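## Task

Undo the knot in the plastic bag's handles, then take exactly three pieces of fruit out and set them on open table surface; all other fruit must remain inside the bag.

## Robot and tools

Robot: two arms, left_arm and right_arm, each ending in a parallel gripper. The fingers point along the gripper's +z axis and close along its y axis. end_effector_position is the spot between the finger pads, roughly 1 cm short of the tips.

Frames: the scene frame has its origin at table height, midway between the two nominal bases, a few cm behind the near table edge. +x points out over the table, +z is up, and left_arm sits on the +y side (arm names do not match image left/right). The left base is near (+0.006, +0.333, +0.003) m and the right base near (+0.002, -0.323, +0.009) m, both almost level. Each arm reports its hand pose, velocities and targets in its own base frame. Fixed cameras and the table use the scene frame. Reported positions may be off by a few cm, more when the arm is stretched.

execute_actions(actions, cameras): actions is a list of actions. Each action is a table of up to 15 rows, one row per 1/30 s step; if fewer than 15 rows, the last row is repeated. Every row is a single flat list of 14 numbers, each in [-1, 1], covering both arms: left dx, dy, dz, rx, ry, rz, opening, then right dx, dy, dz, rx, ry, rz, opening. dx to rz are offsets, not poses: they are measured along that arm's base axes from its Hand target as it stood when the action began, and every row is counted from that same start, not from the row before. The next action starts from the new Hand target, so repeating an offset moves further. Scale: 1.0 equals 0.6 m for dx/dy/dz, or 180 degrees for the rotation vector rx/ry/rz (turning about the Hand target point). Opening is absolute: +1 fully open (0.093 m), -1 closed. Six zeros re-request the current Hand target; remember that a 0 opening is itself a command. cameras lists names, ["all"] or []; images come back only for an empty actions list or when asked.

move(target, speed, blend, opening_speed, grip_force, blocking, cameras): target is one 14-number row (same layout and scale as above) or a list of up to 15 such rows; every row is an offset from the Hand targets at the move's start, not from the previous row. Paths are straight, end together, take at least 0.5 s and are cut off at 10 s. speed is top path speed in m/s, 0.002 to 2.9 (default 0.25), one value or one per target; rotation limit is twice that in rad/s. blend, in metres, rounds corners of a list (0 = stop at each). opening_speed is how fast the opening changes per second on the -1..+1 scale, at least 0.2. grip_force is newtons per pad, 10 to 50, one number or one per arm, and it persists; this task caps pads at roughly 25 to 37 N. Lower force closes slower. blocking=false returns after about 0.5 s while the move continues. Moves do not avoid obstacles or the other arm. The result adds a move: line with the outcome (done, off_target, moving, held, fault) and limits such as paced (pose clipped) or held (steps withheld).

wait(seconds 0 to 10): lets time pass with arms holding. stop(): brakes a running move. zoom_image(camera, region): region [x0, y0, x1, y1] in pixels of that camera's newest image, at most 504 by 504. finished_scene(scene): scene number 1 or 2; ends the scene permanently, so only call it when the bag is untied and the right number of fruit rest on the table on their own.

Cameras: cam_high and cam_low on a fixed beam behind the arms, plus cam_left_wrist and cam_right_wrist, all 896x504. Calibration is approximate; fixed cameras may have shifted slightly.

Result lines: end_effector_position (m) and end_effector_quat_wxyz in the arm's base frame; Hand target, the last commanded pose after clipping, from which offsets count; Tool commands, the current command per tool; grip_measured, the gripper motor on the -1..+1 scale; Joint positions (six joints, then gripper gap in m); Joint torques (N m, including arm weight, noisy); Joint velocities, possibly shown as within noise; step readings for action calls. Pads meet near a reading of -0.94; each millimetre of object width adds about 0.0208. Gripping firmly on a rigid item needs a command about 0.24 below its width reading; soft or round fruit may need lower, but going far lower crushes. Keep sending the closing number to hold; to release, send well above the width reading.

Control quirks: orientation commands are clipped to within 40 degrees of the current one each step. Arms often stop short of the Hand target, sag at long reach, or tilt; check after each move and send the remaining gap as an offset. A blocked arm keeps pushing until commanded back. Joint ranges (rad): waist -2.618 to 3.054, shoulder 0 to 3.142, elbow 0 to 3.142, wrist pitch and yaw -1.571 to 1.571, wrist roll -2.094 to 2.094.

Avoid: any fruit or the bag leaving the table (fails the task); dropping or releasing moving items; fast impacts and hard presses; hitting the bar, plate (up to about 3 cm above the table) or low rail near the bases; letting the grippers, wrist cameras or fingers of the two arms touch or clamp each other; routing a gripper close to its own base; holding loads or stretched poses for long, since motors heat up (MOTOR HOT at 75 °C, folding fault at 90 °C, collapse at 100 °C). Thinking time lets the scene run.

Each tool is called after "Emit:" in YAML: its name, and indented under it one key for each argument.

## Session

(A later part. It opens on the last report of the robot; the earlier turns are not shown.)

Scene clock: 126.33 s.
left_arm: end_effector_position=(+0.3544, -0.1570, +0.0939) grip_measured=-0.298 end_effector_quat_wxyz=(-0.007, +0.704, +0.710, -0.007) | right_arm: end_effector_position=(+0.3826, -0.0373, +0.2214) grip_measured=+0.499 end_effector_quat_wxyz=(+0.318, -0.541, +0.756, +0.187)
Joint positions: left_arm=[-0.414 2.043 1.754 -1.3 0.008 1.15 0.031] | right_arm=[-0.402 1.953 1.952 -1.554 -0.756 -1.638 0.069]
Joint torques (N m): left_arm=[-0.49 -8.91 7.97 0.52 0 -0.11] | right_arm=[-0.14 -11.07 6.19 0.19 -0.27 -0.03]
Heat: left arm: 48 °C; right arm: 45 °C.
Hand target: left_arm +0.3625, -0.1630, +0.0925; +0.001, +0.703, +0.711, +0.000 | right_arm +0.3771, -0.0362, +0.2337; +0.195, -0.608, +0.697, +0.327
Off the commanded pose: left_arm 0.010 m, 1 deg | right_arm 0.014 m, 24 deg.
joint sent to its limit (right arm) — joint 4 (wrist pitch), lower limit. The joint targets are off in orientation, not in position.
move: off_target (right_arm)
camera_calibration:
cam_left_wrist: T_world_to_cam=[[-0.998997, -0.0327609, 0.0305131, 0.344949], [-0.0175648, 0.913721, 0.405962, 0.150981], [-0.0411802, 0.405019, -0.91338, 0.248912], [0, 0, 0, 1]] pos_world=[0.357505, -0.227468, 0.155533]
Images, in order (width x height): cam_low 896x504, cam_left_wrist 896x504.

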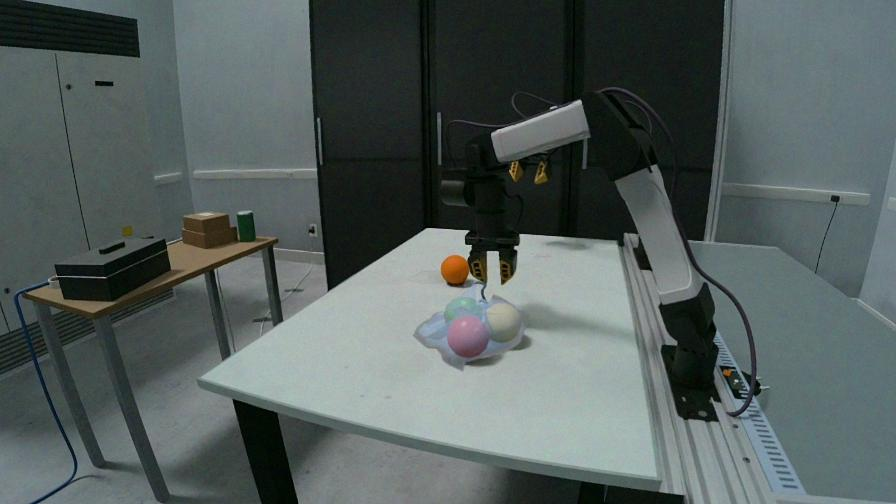

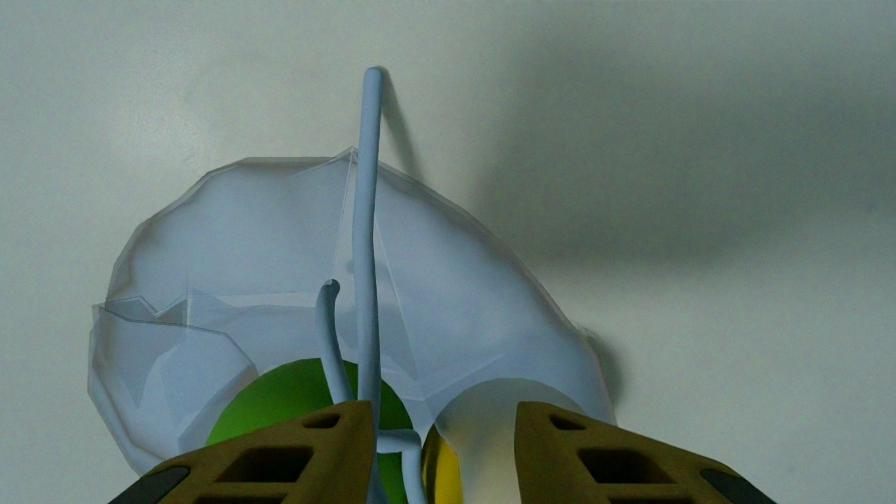

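Emit:
move:
  target: [0.033,-0.018,-0.078,0,0,0,-0.3,0,0,0,0,0,0,0.5]
  speed: 0.12

Emit:
move:
  target: [0,0,0,0,0,0,-1,0,0,0,0,0,0,0.5]
  cameras: ["cam_left_wrist","cam_low"]

Emit:
zoom_image:
  camera: "cam_low"
  region: [390, 230, 560, 380]

Scene clock: 128.43 s.
left_arm: end_effector_position=(+0.3770, -0.1670, +0.0488) grip_measured=-0.298 end_effector_quat_wxyz=(-0.005, +0.703, +0.711, -0.006) | right_arm: end_effector_position=(+0.3826, -0.0373, +0.2214) grip_measured=+0.499 end_effector_quat_wxyz=(+0.318, -0.541, +0.756, +0.187)
Joint positions: left_arm=[-0.414 2.161 1.754 -1.178 0.008 1.145 0.031] | right_arm=[-0.402 1.953 1.952 -1.554 -0.756 -1.638 0.069]
Joint torques (N m): left_arm=[-0.88 -9.92 7.2 0.53 0.01 -0.12] | right_arm=[-0.08 -11.12 6.15 0.21 -0.27 -0.02]
Heat: left arm: 48 °C; right arm: 45 °C.
Hand target: left_arm +0.3823, -0.1738, +0.0456; +0.001, +0.703, +0.711, +0.000 | right_arm +0.3771, -0.0362, +0.2337; +0.195, -0.608, +0.697, +0.327
Off the commanded pose: left_arm 0.009 m, 1 deg | right_arm 0.014 m, 24 deg.
joint sent to its limit (right arm) — joint 4 (wrist pitch), lower limit. The joint targets are off in orientation, not in position.
move: off_target (right_arm)

Scene clock: 128.93 s.
left_arm: end_effector_position=(+0.3771, -0.1670, +0.0488) grip_measured=-0.938 end_effector_quat_wxyz=(-0.005, +0.703, +0.711, -0.006) | right_arm: end_effector_position=(+0.3826, -0.0373, +0.2214) grip_measured=+0.499 end_effector_quat_wxyz=(+0.318, -0.541, +0.756, +0.187)
Joint positions: left_arm=[-0.414 2.161 1.754 -1.178 0.008 1.145 0] | right_arm=[-0.402 1.953 1.952 -1.554 -0.756 -1.638 0.069]
Joint torques (N m): left_arm=[-0.9 -9.96 7.2 0.53 0.01 -0.11] | right_arm=[-0.08 -11.07 6.11 0.19 -0.27 -0.03]
Heat: left arm: 48 °C; right arm: 45 °C.
Hand target: left_arm +0.3823, -0.1738, +0.0456; +0.001, +0.703, +0.711, +0.000 | right_arm +0.3771, -0.0362, +0.2337; +0.195, -0.608, +0.697, +0.327
Off the commanded pose: left_arm 0.009 m, 1 deg | right_arm 0.014 m, 24 deg.
joint sent to its limit (right arm) — joint 4 (wrist pitch), lower limit. The joint targets are off in orientation, not in position.
move: off_target (right_arm)
camera_calibration:
cam_left_wrist: T_world_to_cam=[[-0.998974, -0.0372956, 0.0256817, 0.368128], [-0.0237545, 0.914457, 0.403985, 0.18131], [-0.0385517, 0.402961, -0.914405, 0.211431], [0, 0, 0, 1]] pos_world=[0.380208, -0.237269, 0.110633]
Images, in order (width x height): cam_low 896x504, cam_left_wrist 896x504.

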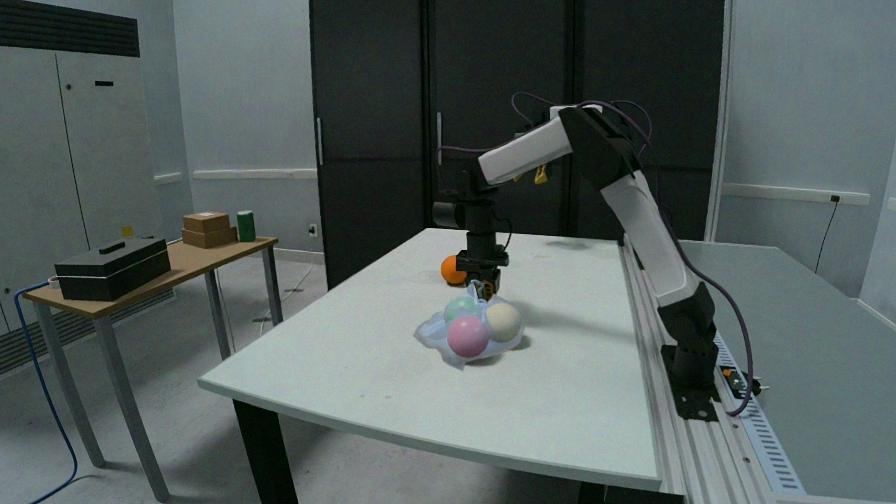

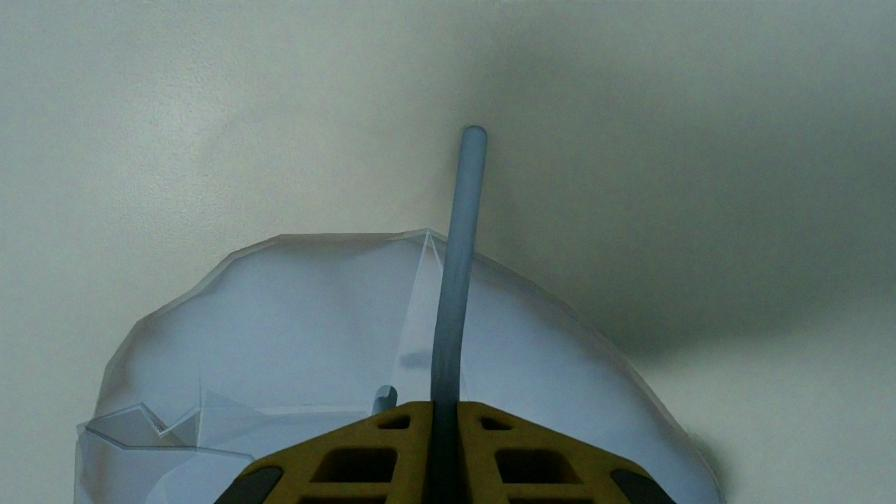

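Scaled by 2.965 from the camera's 896x504 image, which has a finer 1280x720 frame.

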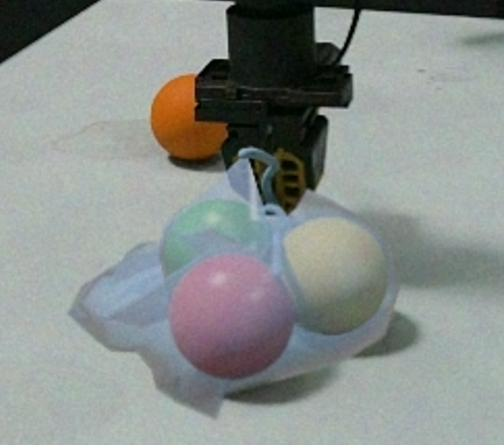

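Emit:
move:
  target:
    - [0,0.02,0.15,0,0,0,-1,0,0,0,0,0,0,0.5]
    - [0,0.25,0.2,0,0,0,-1,0,0,0,0,0,0,0.5]
  blend: [0.03,0]
  speed: 0.12
  cameras: ["cam_left_wrist","cam_low","cam_high"]

Emit:
zoom_image:
  camera: "cam_low"
  region: [390, 210, 560, 380]

Scene clock: 132.17 s.
left_arm: end_effector_position=(+0.3895, -0.0241, +0.1542) grip_measured=-0.938 end_effector_quat_wxyz=(-0.001, +0.698, +0.716, -0.005) | right_arm: end_effector_position=(+0.3826, -0.0373, +0.2214) grip_measured=+0.499 end_effector_quat_wxyz=(+0.318, -0.541, +0.756, +0.187)
Joint positions: left_arm=[-0.059 2.064 2.026 -1.541 0.006 1.485 0] | right_arm=[-0.402 1.953 1.952 -1.554 -0.756 -1.638 0.069]
Joint torques (N m): left_arm=[-0.02 -13.07 5.37 0.19 0.03 0.12] | right_arm=[-0.03 -11.08 6.17 0.19 -0.25 -0.02]
Heat: left arm: 48 °C; right arm: 45 °C.
Hand target: left_arm +0.3823, -0.0237, +0.1657; +0.001, +0.703, +0.711, +0.001 | right_arm +0.3771, -0.0362, +0.2337; +0.195, -0.608, +0.697, +0.327
Off the commanded pose: left_arm 0.014 m, 1 deg | right_arm 0.014 m, 24 deg.
joint sent to its limit (right arm) — joint 4 (wrist pitch), lower limit. The joint targets are off in orientation, not in position.
move: off_target (left_arm, right_arm)
camera_calibration:
cam_left_wrist: T_world_to_cam=[[-0.998476, -0.0517517, 0.0191726, 0.383591], [-0.0397499, 0.915357, 0.400675, 0.0151488], [-0.0382854, 0.399303, -0.91602, 0.250822], [0, 0, 0, 1]] pos_world=[0.393211, -0.094169, 0.216334]
Images, in order (width x height): cam_high 896x504, cam_low 896x504, cam_left_wrist 896x504.

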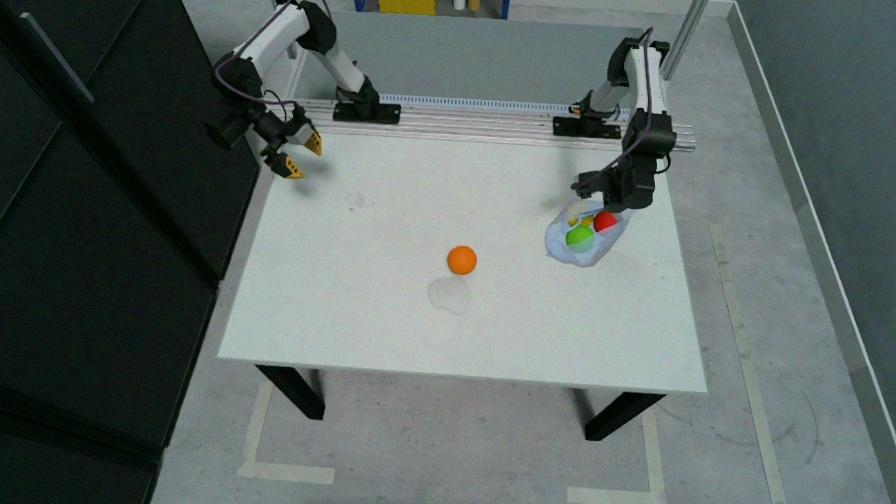

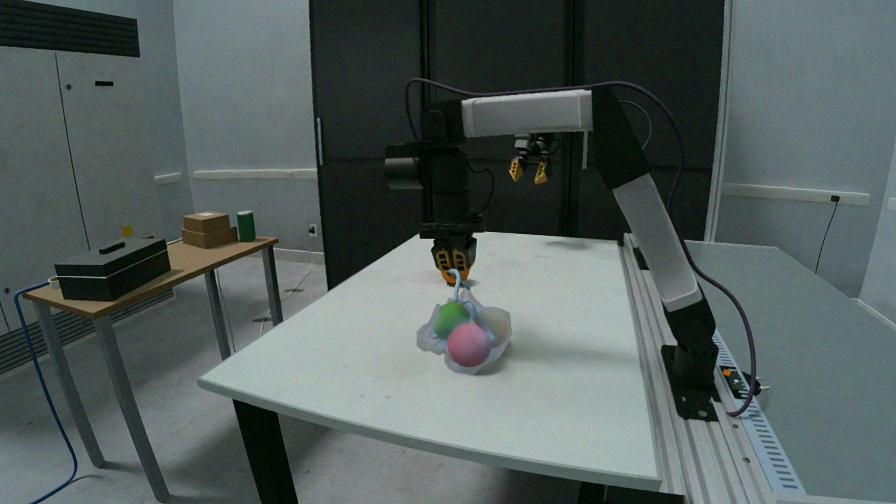

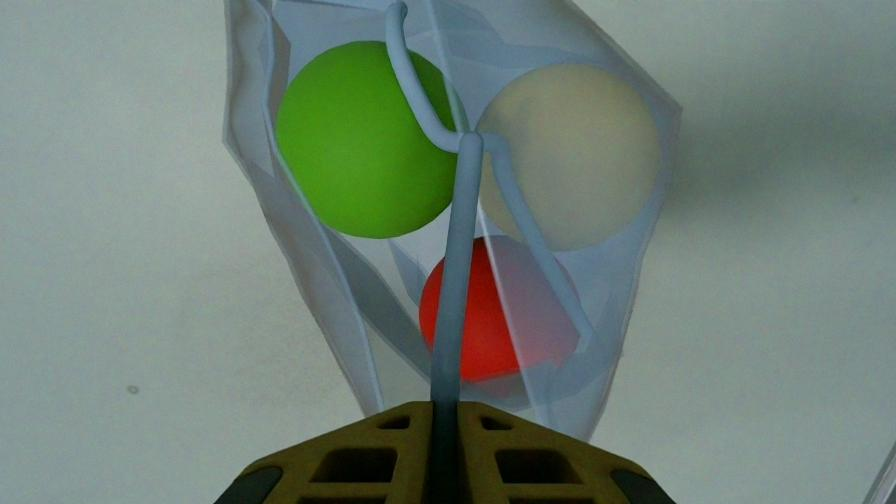

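Scaled by 2.965 from the camera's 896x504 image, which has a finer 1280x720 frame.

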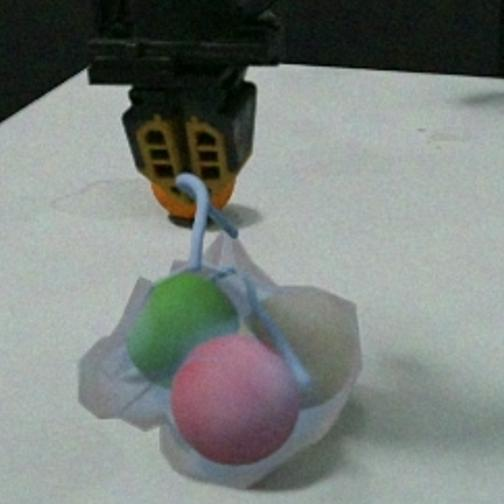

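Emit:
move:
  target:
    - [0.0,0.12,-0.03,0,0,0,-1,0,0,0,0,0,0,0.5]
    - [0,0.14,-0.12,0,0,0,-1,0,0,0,0,0,0,0.5]
  blend: [0.03,0]
  speed: 0.12

Emit:
move:
  target: [0,0,0,0,0,0,-0.4,0,0,0,0,0,0,0.5]

Emit:
move:
  target:
    - [0,0.03,0.2,0,0,0,-0.3,0,0,0,0,0,0,0.5]
    - [0.09,-0.15,0.27,0,0,0.5,1,0,0,0,0,0,0,0.5]
  cameras: ["cam_left_wrist","cam_low","cam_high"]

Emit:
zoom_image:
  camera: "cam_low"
  region: [390, 210, 560, 380]

Scene clock: 135.33 s.
left_arm: end_effector_position=(+0.3830, +0.0583, +0.0856) grip_measured=-0.938 end_effector_quat_wxyz=(-0.006, +0.700, +0.714, -0.013) | right_arm: end_effector_position=(+0.3826, -0.0373, +0.2214) grip_measured=+0.499 end_effector_quat_wxyz=(+0.318, -0.541, +0.756, +0.187)
Joint positions: left_arm=[0.153 2.055 1.738 -1.283 0.005 1.704 0] | right_arm=[-0.402 1.953 1.952 -1.554 -0.756 -1.638 0.069]
Joint torques (N m): left_arm=[0.49 -13.04 4.38 0.42 0.04 0.14] | right_arm=[-0.13 -11.1 6.08 0.21 -0.26 -0.03]
Heat: left arm: 49 °C; right arm: 46 °C.
Hand target: left_arm +0.3823, +0.0602, +0.0936; +0.001, +0.703, +0.711, +0.001 | right_arm +0.3771, -0.0362, +0.2337; +0.195, -0.608, +0.697, +0.327
Off the commanded pose: left_arm 0.008 m, 2 deg | right_arm 0.014 m, 24 deg.
joint sent to its limit (right arm) — joint 4 (wrist pitch), lower limit. The joint targets are off in orientation, not in position.
move: off_target (right_arm); blend cut to 0.0277 m at target 1

Scene clock: 135.83 s.
left_arm: end_effector_position=(+0.3830, +0.0583, +0.0856) grip_measured=-0.402 end_effector_quat_wxyz=(-0.006, +0.700, +0.714, -0.013) | right_arm: end_effector_position=(+0.3826, -0.0373, +0.2214) grip_measured=+0.499 end_effector_quat_wxyz=(+0.318, -0.541, +0.756, +0.187)
Joint positions: left_arm=[0.153 2.055 1.738 -1.283 0.005 1.704 0.026] | right_arm=[-0.402 1.953 1.952 -1.554 -0.756 -1.638 0.069]
Joint torques (N m): left_arm=[0.57 -13.04 4.41 0.43 0.03 0.13] | right_arm=[-0.05 -11.08 6.08 0.19 -0.26 -0.03]
Heat: left arm: 49 °C; right arm: 46 °C.
Hand target: left_arm +0.3822, +0.0602, +0.0936; +0.001, +0.703, +0.711, +0.000 | right_arm +0.3771, -0.0362, +0.2337; +0.195, -0.608, +0.697, +0.327
Off the commanded pose: left_arm 0.008 m, 2 deg | right_arm 0.014 m, 24 deg.
joint sent to its limit (right arm) — joint 4 (wrist pitch), lower limit. The joint targets are off in orientation, not in position.
move: off_target (right_arm)

Scene clock: 141.37 s.
left_arm: end_effector_position=(+0.4350, -0.0238, +0.2586) grip_measured=+1.000 end_effector_quat_wxyz=(+0.177, -0.002, +0.984, +0.000) | right_arm: end_effector_position=(+0.3826, -0.0373, +0.2214) grip_measured=+0.499 end_effector_quat_wxyz=(+0.318, -0.541, +0.756, +0.187)
Joint positions: left_arm=[-0.064 2.042 2.376 -1.551 -0.024 -0.064 0.093] | right_arm=[-0.402 1.953 1.952 -1.554 -0.756 -1.638 0.069]
Joint torques (N m): left_arm=[-0.44 -8.46 7.66 0.98 0.16 -0.12] | right_arm=[-0.06 -10.99 6.04 0.2 -0.24 -0.02]
Heat: left arm: 48 °C; right arm: 46 °C.
Hand target: left_arm +0.4362, -0.0297, +0.2558; +0.000, -0.005, +1.000, +0.001 | right_arm +0.3771, -0.0362, +0.2337; +0.195, -0.608, +0.697, +0.327
Off the commanded pose: left_arm 0.007 m, 20 deg | right_arm 0.014 m, 24 deg.
joint sent to its limit (left arm) — joint 4 (wrist pitch), lower limit. The joint targets are off in orientation, not in position.
joint sent to its limit (right arm) — joint 4 (wrist pitch), lower limit. The joint targets are off in orientation, not in position.
move: off_target (left_arm, right_arm); target 2's new opening was sent with left_arm's hand 0.007 m and 20 deg from that target
camera_calibration:
cam_left_wrist: T_world_to_cam=[[0.0245886, -0.999523, 0.0186694, -0.0404311], [-0.997793, -0.0233852, 0.0621514, 0.45679], [-0.0616852, -0.0201564, -0.997892, 0.369474], [0, 0, 0, 1]] pos_world=[0.479567, -0.0222824, 0.34106]
Images, in order (width x height): cam_high 896x504, cam_low 896x504, cam_left_wrist 896x504.

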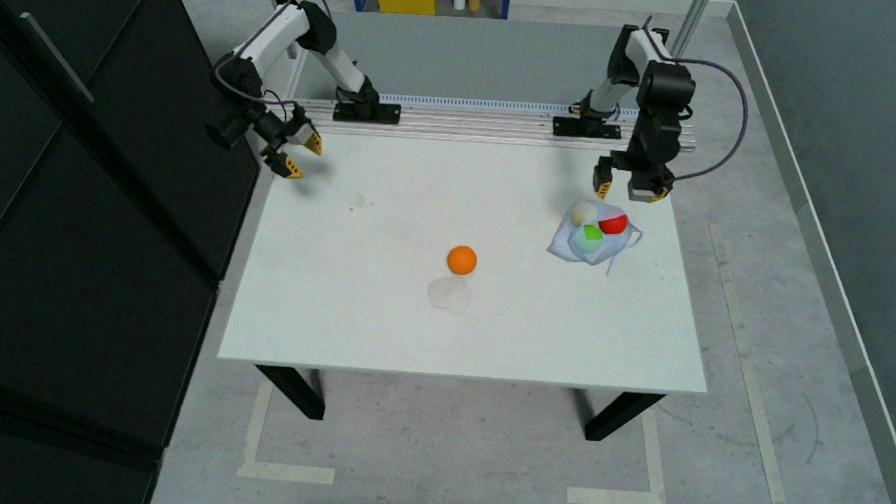

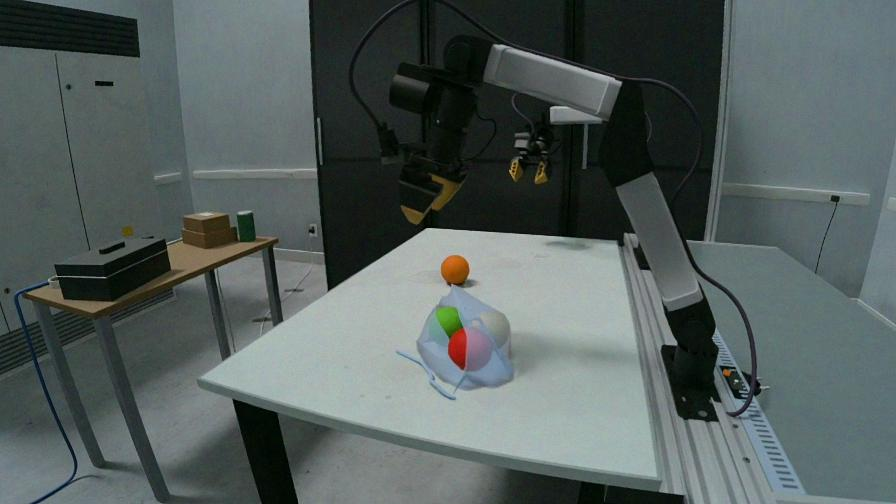

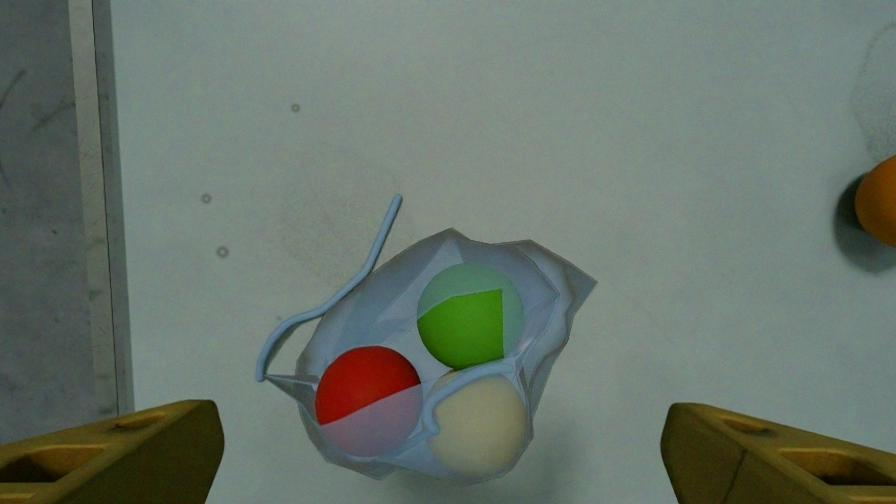

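Scaled by 2.965 from the camera's 896x504 image, which has a finer 1280x720 frame.

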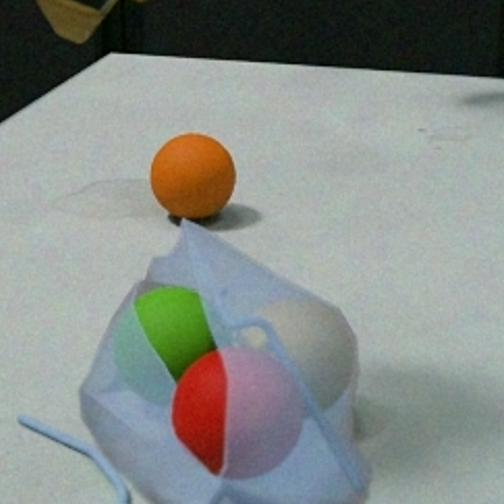

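Emit:
move:
  target: [-0.08,-0.06,-0.22,0,0,-0.5,-0.4,0,0,0,0,0,0,0.5]
  cameras: ["cam_left_wrist"]

Scene clock: 146.63 s.
left_arm: end_effector_position=(+0.3882, -0.0626, +0.1309) grip_measured=-0.398 end_effector_quat_wxyz=(+0.007, +0.694, +0.719, -0.001) | right_arm: end_effector_position=(+0.3826, -0.0373, +0.2214) grip_measured=+0.499 end_effector_quat_wxyz=(+0.318, -0.541, +0.756, +0.187)
Joint positions: left_arm=[-0.155 2.042 1.899 -1.418 0.011 1.38 0.026] | right_arm=[-0.402 1.953 1.952 -1.554 -0.756 -1.638 0.069]
Joint torques (N m): left_arm=[-0.77 -9.77 4.64 0.57 0 0.13] | right_arm=[-0.03 -11.19 6.09 0.18 -0.25 -0.01]
Heat: left arm: 47 °C; right arm: 46 °C.
Hand target: left_arm +0.3882, -0.0658, +0.1237; +0.001, +0.703, +0.711, +0.000 | right_arm +0.3771, -0.0362, +0.2337; +0.195, -0.608, +0.697, +0.327
Off the commanded pose: left_arm 0.008 m, 2 deg | right_arm 0.014 m, 24 deg.
joint sent to its limit (right arm) — joint 4 (wrist pitch), lower limit. The joint targets are off in orientation, not in position.
move: off_target (right_arm)
camera_calibration:
cam_left_wrist: T_world_to_cam=[[-0.998145, -0.0608196, 0.00279481, 0.382209], [-0.0548018, 0.917488, 0.393971, 0.0666057], [-0.0265253, 0.393087, -0.919119, 0.24017], [0, 0, 0, 1]] pos_world=[0.39152, -0.132272, 0.193436]
Images, in order (width x height): cam_left_wrist 896x504.

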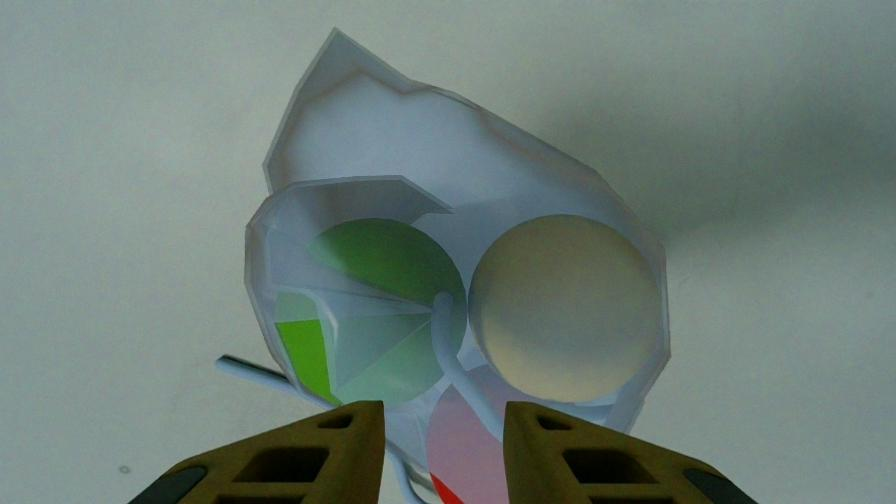

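Emit:
move:
  target:
    - [0,0,-0.11,0,0,0,-0.4,0,0,0,0,0,0,0.5]
    - [0,0,-0.11,0,0,0,-1,0,0,0,0,0,0,0.5]
    - [0,0,0.02,0,0,0,-1,0,0,0,0,0,0,0.5]
    - [0,-0.2,0.02,0,0,0,-1,0,0,0,0,0,0,0.5]
  cameras: ["cam_high","cam_left_wrist"]

Scene clock: 153.40 s.
left_arm: end_effector_position=(+0.3874, -0.1849, +0.1404) grip_measured=-0.973 end_effector_quat_wxyz=(+0.011, +0.707, +0.707, +0.002) | right_arm: end_effector_position=(+0.3826, -0.0373, +0.2214) grip_measured=+0.499 end_effector_quat_wxyz=(+0.318, -0.541, +0.756, +0.187)
Joint positions: left_arm=[-0.444 2.215 2.208 -1.542 0.003 1.126 0] | right_arm=[-0.402 1.953 1.952 -1.554 -0.756 -1.638 0.069]
Joint torques (N m): left_arm=[-0.02 -9.62 7.83 0.3 0.05 -0.11] | right_arm=[-0.06 -11.1 6.12 0.19 -0.25 -0.04]
Heat: left arm: 46 °C; right arm: 46 °C.
Hand target: left_arm +0.3882, -0.1857, +0.1358; +0.001, +0.703, +0.711, +0.000 | right_arm +0.3771, -0.0362, +0.2337; +0.195, -0.608, +0.697, +0.327
Off the commanded pose: left_arm 0.005 m, 1 deg | right_arm 0.014 m, 24 deg.
joint sent to its limit (right arm) — joint 4 (wrist pitch), lower limit. The joint targets are off in orientation, not in position.
move: off_target (right_arm); target 2's new opening was sent with left_arm's hand 0.018 m and 3 deg from that target
camera_calibration:
cam_left_wrist: T_world_to_cam=[[-0.999637, -0.0258718, -0.00745817, 0.382411], [-0.026717, 0.918697, 0.394058, 0.164357], [-0.00334319, 0.394115, -0.919055, 0.288178], [0, 0, 0, 1]] pos_world=[0.387627, -0.254676, 0.202937]
Images, in order (width x height): cam_high 896x504, cam_left_wrist 896x504.

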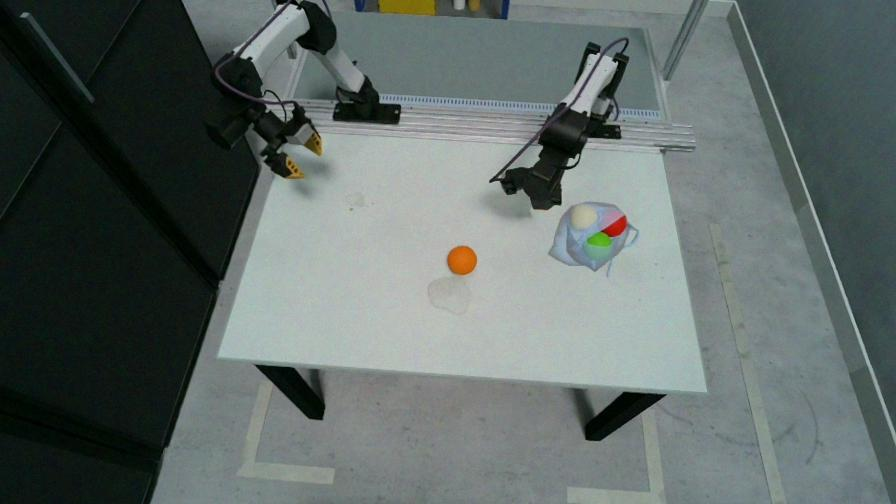

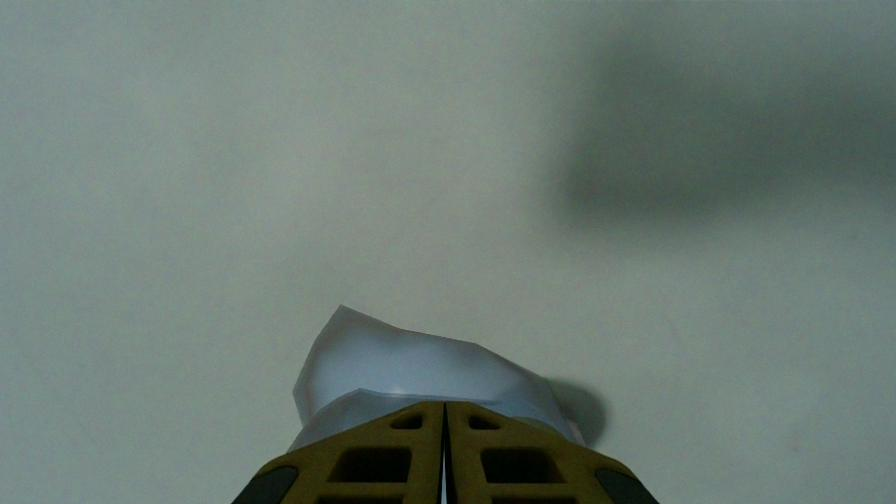

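Emit:
zoom_image:
  camera: "cam_high"
  region: [530, 180, 660, 290]

Emit:
move:
  target: [0,0.07,0.27,0,0,0,0.5,0,0,0,0,0,0,0.5]
  cameras: ["cam_left_wrist"]

Scaled by 3.877 from the camera's 896x504 image, which has a finer 1280x720 frame.

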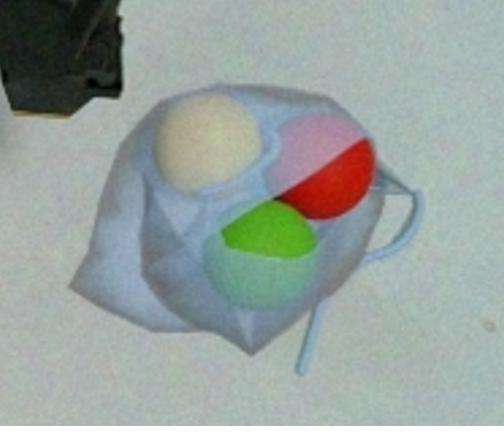

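Scene clock: 155.10 s.
left_arm: end_effector_position=(+0.3917, -0.1455, +0.2924) grip_measured=+0.498 end_effector_quat_wxyz=(+0.196, +0.682, +0.699, +0.086) | right_arm: end_effector_position=(+0.3826, -0.0373, +0.2214) grip_measured=+0.499 end_effector_quat_wxyz=(+0.318, -0.541, +0.756, +0.187)
Joint positions: left_arm=[-0.354 1.943 2.355 -1.551 0.003 1.191 0.069] | right_arm=[-0.402 1.953 1.952 -1.554 -0.756 -1.638 0.069]
Joint torques (N m): left_arm=[0.36 -9.66 6.49 1.1 0.08 0.12] | right_arm=[0.01 -11.14 6.11 0.19 -0.25 -0.04]
Heat: left arm: 46 °C; right arm: 46 °C.
Hand target: left_arm +0.3882, -0.1438, +0.2977; +0.001, +0.703, +0.711, +0.000 | right_arm +0.3771, -0.0362, +0.2337; +0.195, -0.608, +0.697, +0.327
Off the commanded pose: left_arm 0.007 m, 25 deg | right_arm 0.014 m, 24 deg.
joint sent to its limit (left arm) — joint 4 (wrist pitch), lower limit. The joint targets are off in orientation, not in position.
joint sent to its limit (right arm) — joint 4 (wrist pitch), lower limit. The joint targets are off in orientation, not in position.
move: off_target (left_arm, right_arm)
camera_calibration:
cam_left_wrist: T_world_to_cam=[[-0.924157, -0.0785308, -0.373854, 0.458734], [-0.169342, 0.96145, 0.21665, 0.182268], [0.342428, 0.263528, -0.901829, 0.252837], [0, 0, 0, 1]] pos_world=[0.368229, -0.205847, 0.360027]
Images, in order (width x height): cam_left_wrist 896x504.

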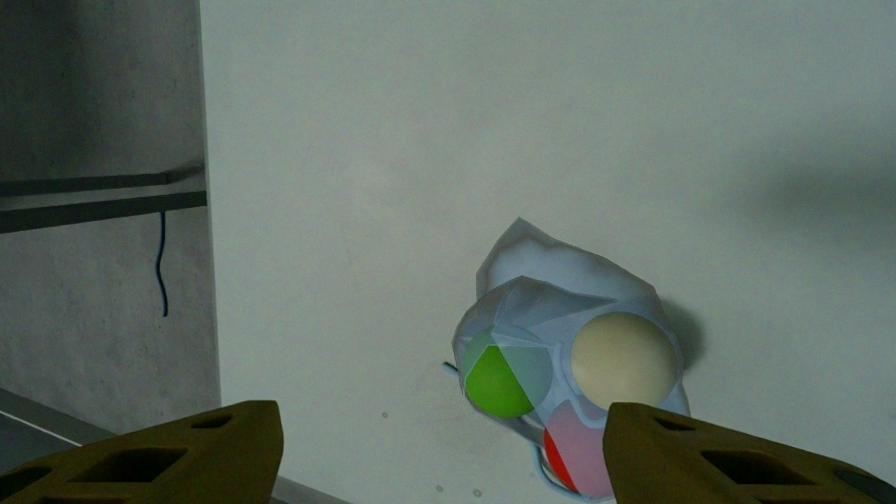

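Emit:
zoom_image:
  camera: "cam_left_wrist"
  region: [420, 200, 740, 504]

Scaled by 1.575 from the camera's 896x504 image, which has a finer 1280x720 frame.

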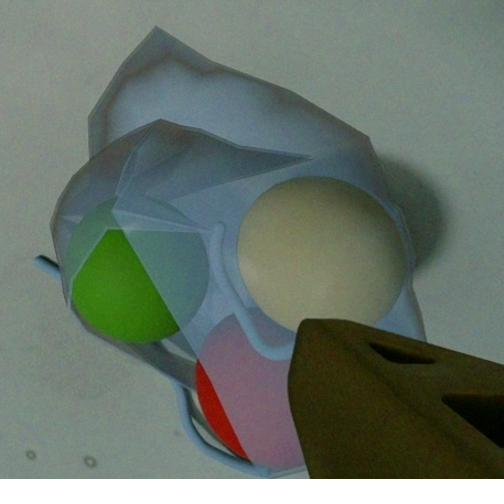

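Emit:
move:
  target:
    - [-0.005,0.17,-0.3,0,0,0,-0.5,0,0,0,0,0,0,0.5]
    - [-0.005,0.17,-0.425,0,0,0,-0.5,0,0,0,0,0,0,0.5]
  cameras: ["cam_left_wrist"]

Scene clock: 160.83 s.
left_arm: end_effector_position=(+0.4057, -0.0431, +0.0759) grip_measured=-0.499 end_effector_quat_wxyz=(+0.047, +0.698, +0.714, +0.039) | right_arm: end_effector_position=(+0.3826, -0.0373, +0.2214) grip_measured=+0.499 end_effector_quat_wxyz=(+0.318, -0.541, +0.756, +0.187)
Joint positions: left_arm=[-0.107 1.996 1.607 -1.059 -0.002 1.441 0.021] | right_arm=[-0.402 1.953 1.952 -1.554 -0.756 -1.638 0.069]
Joint torques (N m): left_arm=[0.14 -6.16 2.66 0.37 0.13 0.12] | right_arm=[-0.13 -11.08 6.2 0.17 -0.25 -0.03]
Heat: left arm: 45 °C; right arm: 46 °C.
Hand target: left_arm +0.3852, -0.0418, +0.0426; +0.001, +0.703, +0.711, +0.000 | right_arm +0.3771, -0.0362, +0.2337; +0.195, -0.608, +0.697, +0.327
Off the commanded pose: left_arm 0.039 m, 7 deg | right_arm 0.014 m, 24 deg.
joint sent to its limit (right arm) — joint 4 (wrist pitch), lower limit. The joint targets are off in orientation, not in position.
move: off_target (left_arm, right_arm)
camera_calibration:
cam_left_wrist: T_world_to_cam=[[-0.992658, -0.0490382, -0.110572, 0.407792], [-0.0885196, 0.917493, 0.387777, 0.0854431], [0.0824335, 0.394717, -0.915097, 0.138013], [0, 0, 0, 1]] pos_world=[0.400984, -0.112872, 0.138253]
Images, in order (width x height): cam_left_wrist 896x504.

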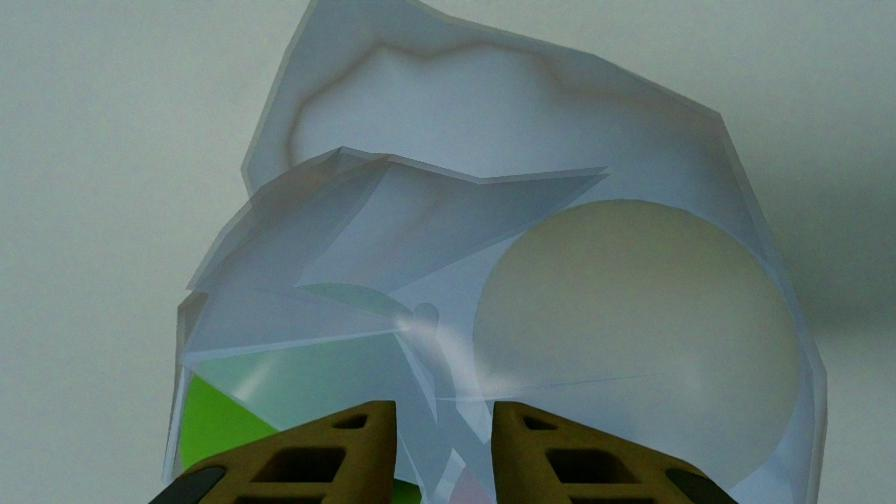

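Emit:
move:
  target:
    - [0.025,0,0,0,0,0,-0.5,0,0,0,0,0,0,0.5]
    - [0.025,0,0,0,0,0,-1,0,0,0,0,0,0,0.5]
    - [0.02,-0.01,0.12,0,0,0,-1,0,0,0,0,0,0,0.5]
    - [0.02,-0.12,0.14,0,0,0,-1,0,0,0,0,0,0,0.5]
  speed: 0.15
  cameras: ["cam_high","cam_left_wrist"]

Emit:
zoom_image:
  camera: "cam_high"
  region: [490, 160, 660, 300]

Scene clock: 165.53 s.
left_arm: end_effector_position=(+0.3967, -0.1108, +0.1291) grip_measured=-0.973 end_effector_quat_wxyz=(+0.007, +0.706, +0.708, +0.005) | right_arm: end_effector_position=(+0.3826, -0.0373, +0.2214) grip_measured=+0.499 end_effector_quat_wxyz=(+0.318, -0.541, +0.756, +0.187)
Joint positions: left_arm=[-0.273 2.119 2.008 -1.443 -0.002 1.294 0] | right_arm=[-0.402 1.953 1.952 -1.554 -0.756 -1.638 0.069]
Joint torques (N m): left_arm=[-0.17 -9.31 8.03 0.25 0.12 -0.14] | right_arm=[-0.12 -11.14 6.09 0.2 -0.25 -0.02]
Heat: left arm: 45 °C; right arm: 46 °C.
Hand target: left_arm +0.3972, -0.1137, +0.1268; +0.001, +0.703, +0.711, +0.000 | right_arm +0.3771, -0.0362, +0.2337; +0.195, -0.608, +0.697, +0.327
Off the commanded pose: left_arm 0.004 m, 1 deg | right_arm 0.014 m, 24 deg.
joint sent to its limit (right arm) — joint 4 (wrist pitch), lower limit. The joint targets are off in orientation, not in position.
move: off_target (right_arm); target 2's new opening was sent with left_arm's hand 0.021 m and 5 deg from that target
camera_calibration:
cam_left_wrist: T_world_to_cam=[[-0.999546, -0.0293438, -0.00687066, 0.393045], [-0.0296255, 0.914851, 0.402704, 0.100488], [-0.00553125, 0.402725, -0.915304, 0.249976], [0, 0, 0, 1]] pos_world=[0.397227, -0.18107, 0.191037]
Images, in order (width x height): cam_high 896x504, cam_left_wrist 896x504.

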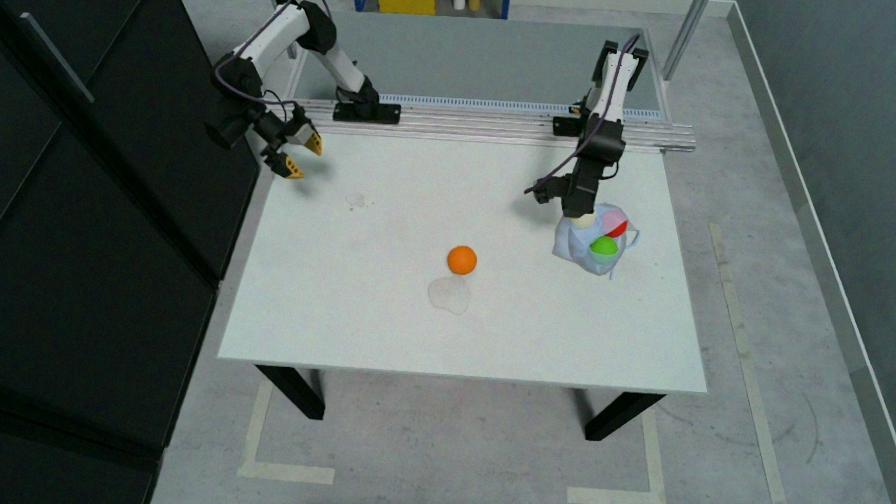

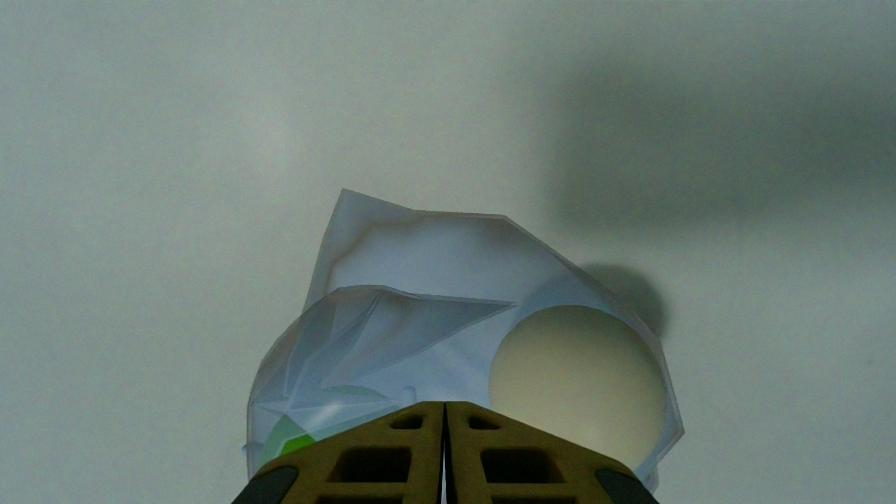

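Scaled by 2.965 from the camera's 896x504 image, which has a finer 1280x720 frame.

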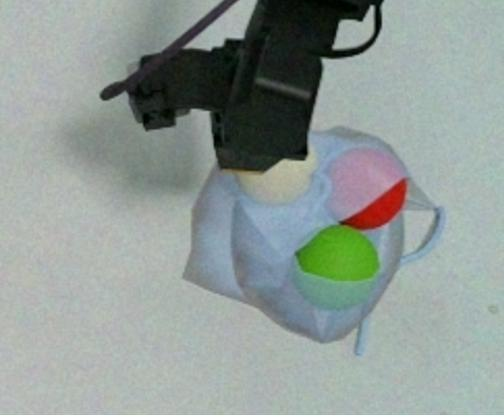

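Emit:
move:
  target: [0,-0.03,0.28,0,0,0,1,0,0,0,0,0,0,0.5]
  cameras: ["cam_left_wrist"]

Scene clock: 167.13 s.
left_arm: end_effector_position=(+0.4025, -0.1283, +0.2912) grip_measured=+1.000 end_effector_quat_wxyz=(+0.192, +0.688, +0.693, +0.099) | right_arm: end_effector_position=(+0.3826, -0.0373, +0.2214) grip_measured=+0.499 end_effector_quat_wxyz=(+0.318, -0.541, +0.756, +0.187)
Joint positions: left_arm=[-0.309 1.959 2.372 -1.549 -0.002 1.255 0.093] | right_arm=[-0.402 1.953 1.952 -1.554 -0.756 -1.638 0.069]
Joint torques (N m): left_arm=[-0.72 -9.62 6.48 1.08 0.07 -0.13] | right_arm=[-0.06 -11.1 6.05 0.17 -0.26 -0.03]
Heat: left arm: 45 °C; right arm: 47 °C.
Hand target: left_arm +0.3972, -0.1318, +0.2947; +0.001, +0.703, +0.711, +0.000 | right_arm +0.3771, -0.0362, +0.2337; +0.195, -0.608, +0.697, +0.327
Off the commanded pose: left_arm 0.007 m, 25 deg | right_arm 0.014 m, 24 deg.
joint sent to its limit (left arm) — joint 4 (wrist pitch), lower limit. The joint targets are off in orientation, not in position.
joint sent to its limit (right arm) — joint 4 (wrist pitch), lower limit. The joint targets are off in orientation, not in position.
move: off_target (left_arm, right_arm)
camera_calibration:
cam_left_wrist: T_world_to_cam=[[-0.919822, -0.0578023, -0.388054, 0.47464], [-0.162275, 0.956569, 0.242161, 0.156907], [0.357203, 0.285717, -0.889253, 0.236874], [0, 0, 0, 1]] pos_world=[0.377435, -0.190336, 0.35683]
Images, in order (width x height): cam_left_wrist 896x504.

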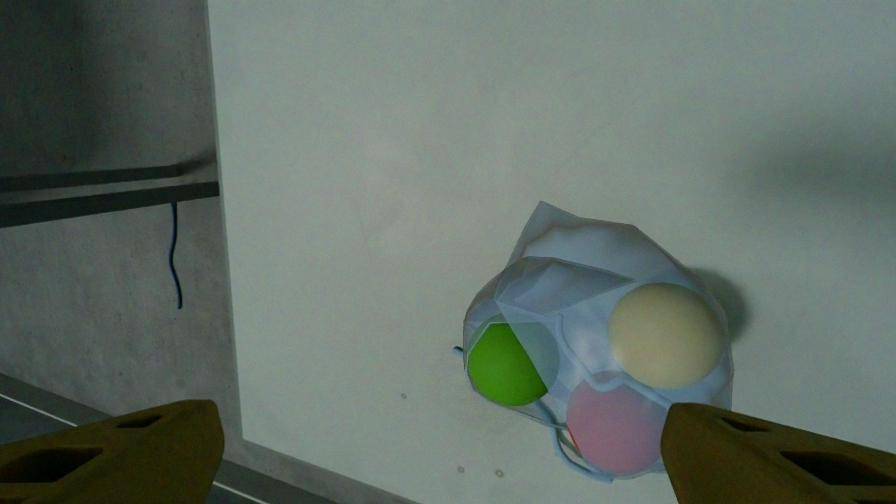

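Emit:
move:
  target:
    - [0.085,0.217,-0.28,0,0,0,1,0,0,0,0,0,0,0.5]
    - [0.085,0.217,-0.45,0,0,0,1,0,0,0,0,0,0,0.5]
    - [0.085,0.217,-0.45,0,0,0,0.05,0,0,0,0,0,0,0.5]
    - [0.087,0.217,-0.38,0,0,0,0.05,0,0,0,0,0,0,0.5]
    - [0.14,0.28,-0.37,0,0,0,0.05,0,0,0,0,0,0,0.5]
  opening_speed: 1
  cameras: ["cam_high","cam_left_wrist"]

Emit:
zoom_image:
  camera: "cam_high"
  region: [520, 160, 690, 300]

Scene clock: 174.07 s.
left_arm: end_effector_position=(+0.4816, +0.0418, +0.0775) grip_measured=+0.356 end_effector_quat_wxyz=(+0.009, +0.695, +0.719, +0.007) | right_arm: end_effector_position=(+0.3826, -0.0373, +0.2214) grip_measured=+0.499 end_effector_quat_wxyz=(+0.318, -0.541, +0.756, +0.187)
Joint positions: left_arm=[0.088 2.491 2.436 -1.494 0.004 1.624 0.062] | right_arm=[-0.402 1.953 1.952 -1.554 -0.756 -1.638 0.069]
Joint torques (N m): left_arm=[-0.77 -11.55 8.01 0.19 0.06 0.14] | right_arm=[-0.08 -11.14 6.16 0.18 -0.26 -0.03]
Heat: left arm: 45 °C; right arm: 47 °C.
Hand target: left_arm +0.4813, +0.0363, +0.0727; +0.001, +0.703, +0.711, +0.000 | right_arm +0.3771, -0.0362, +0.2337; +0.195, -0.608, +0.697, +0.327
Off the commanded pose: left_arm 0.007 m, 2 deg | right_arm 0.014 m, 24 deg.
joint sent to its limit (right arm) — joint 4 (wrist pitch), lower limit. The joint targets are off in orientation, not in position.
move: off_target (right_arm)
camera_calibration:
cam_left_wrist: T_world_to_cam=[[-0.998095, -0.0605042, -0.0120716, 0.483069], [-0.0602455, 0.913595, 0.402138, -0.000946454], [-0.0133025, 0.4021, -0.915499, 0.145632], [0, 0, 0, 1]] pos_world=[0.484028, -0.0284661, 0.139538]
Images, in order (width x height): cam_high 896x504, cam_left_wrist 896x504.

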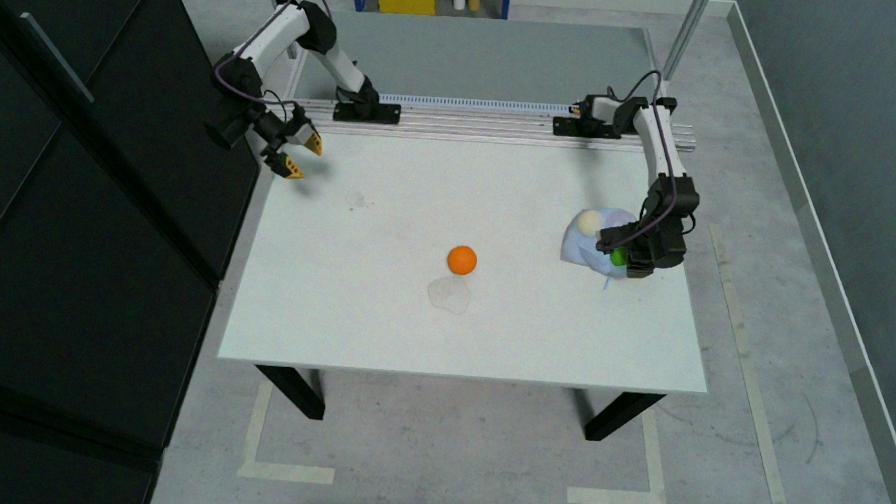

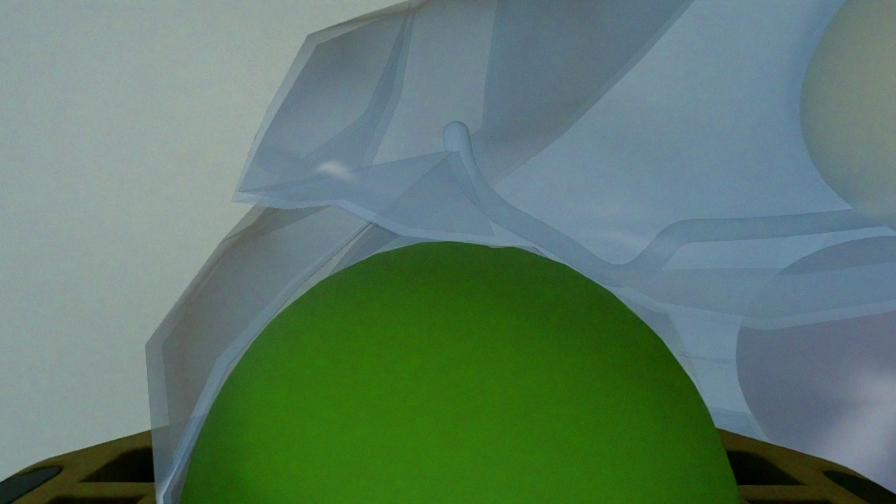

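Scaled by 2.965 from the camera's 896x504 image, which has a finer 1280x720 frame.

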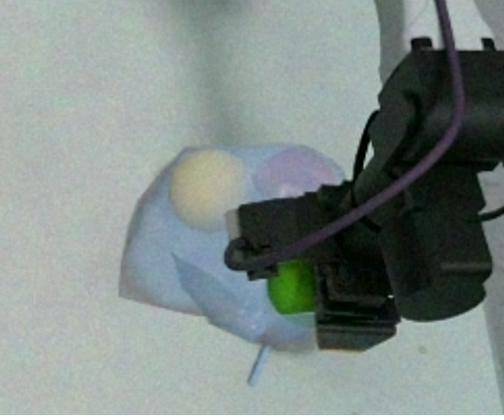

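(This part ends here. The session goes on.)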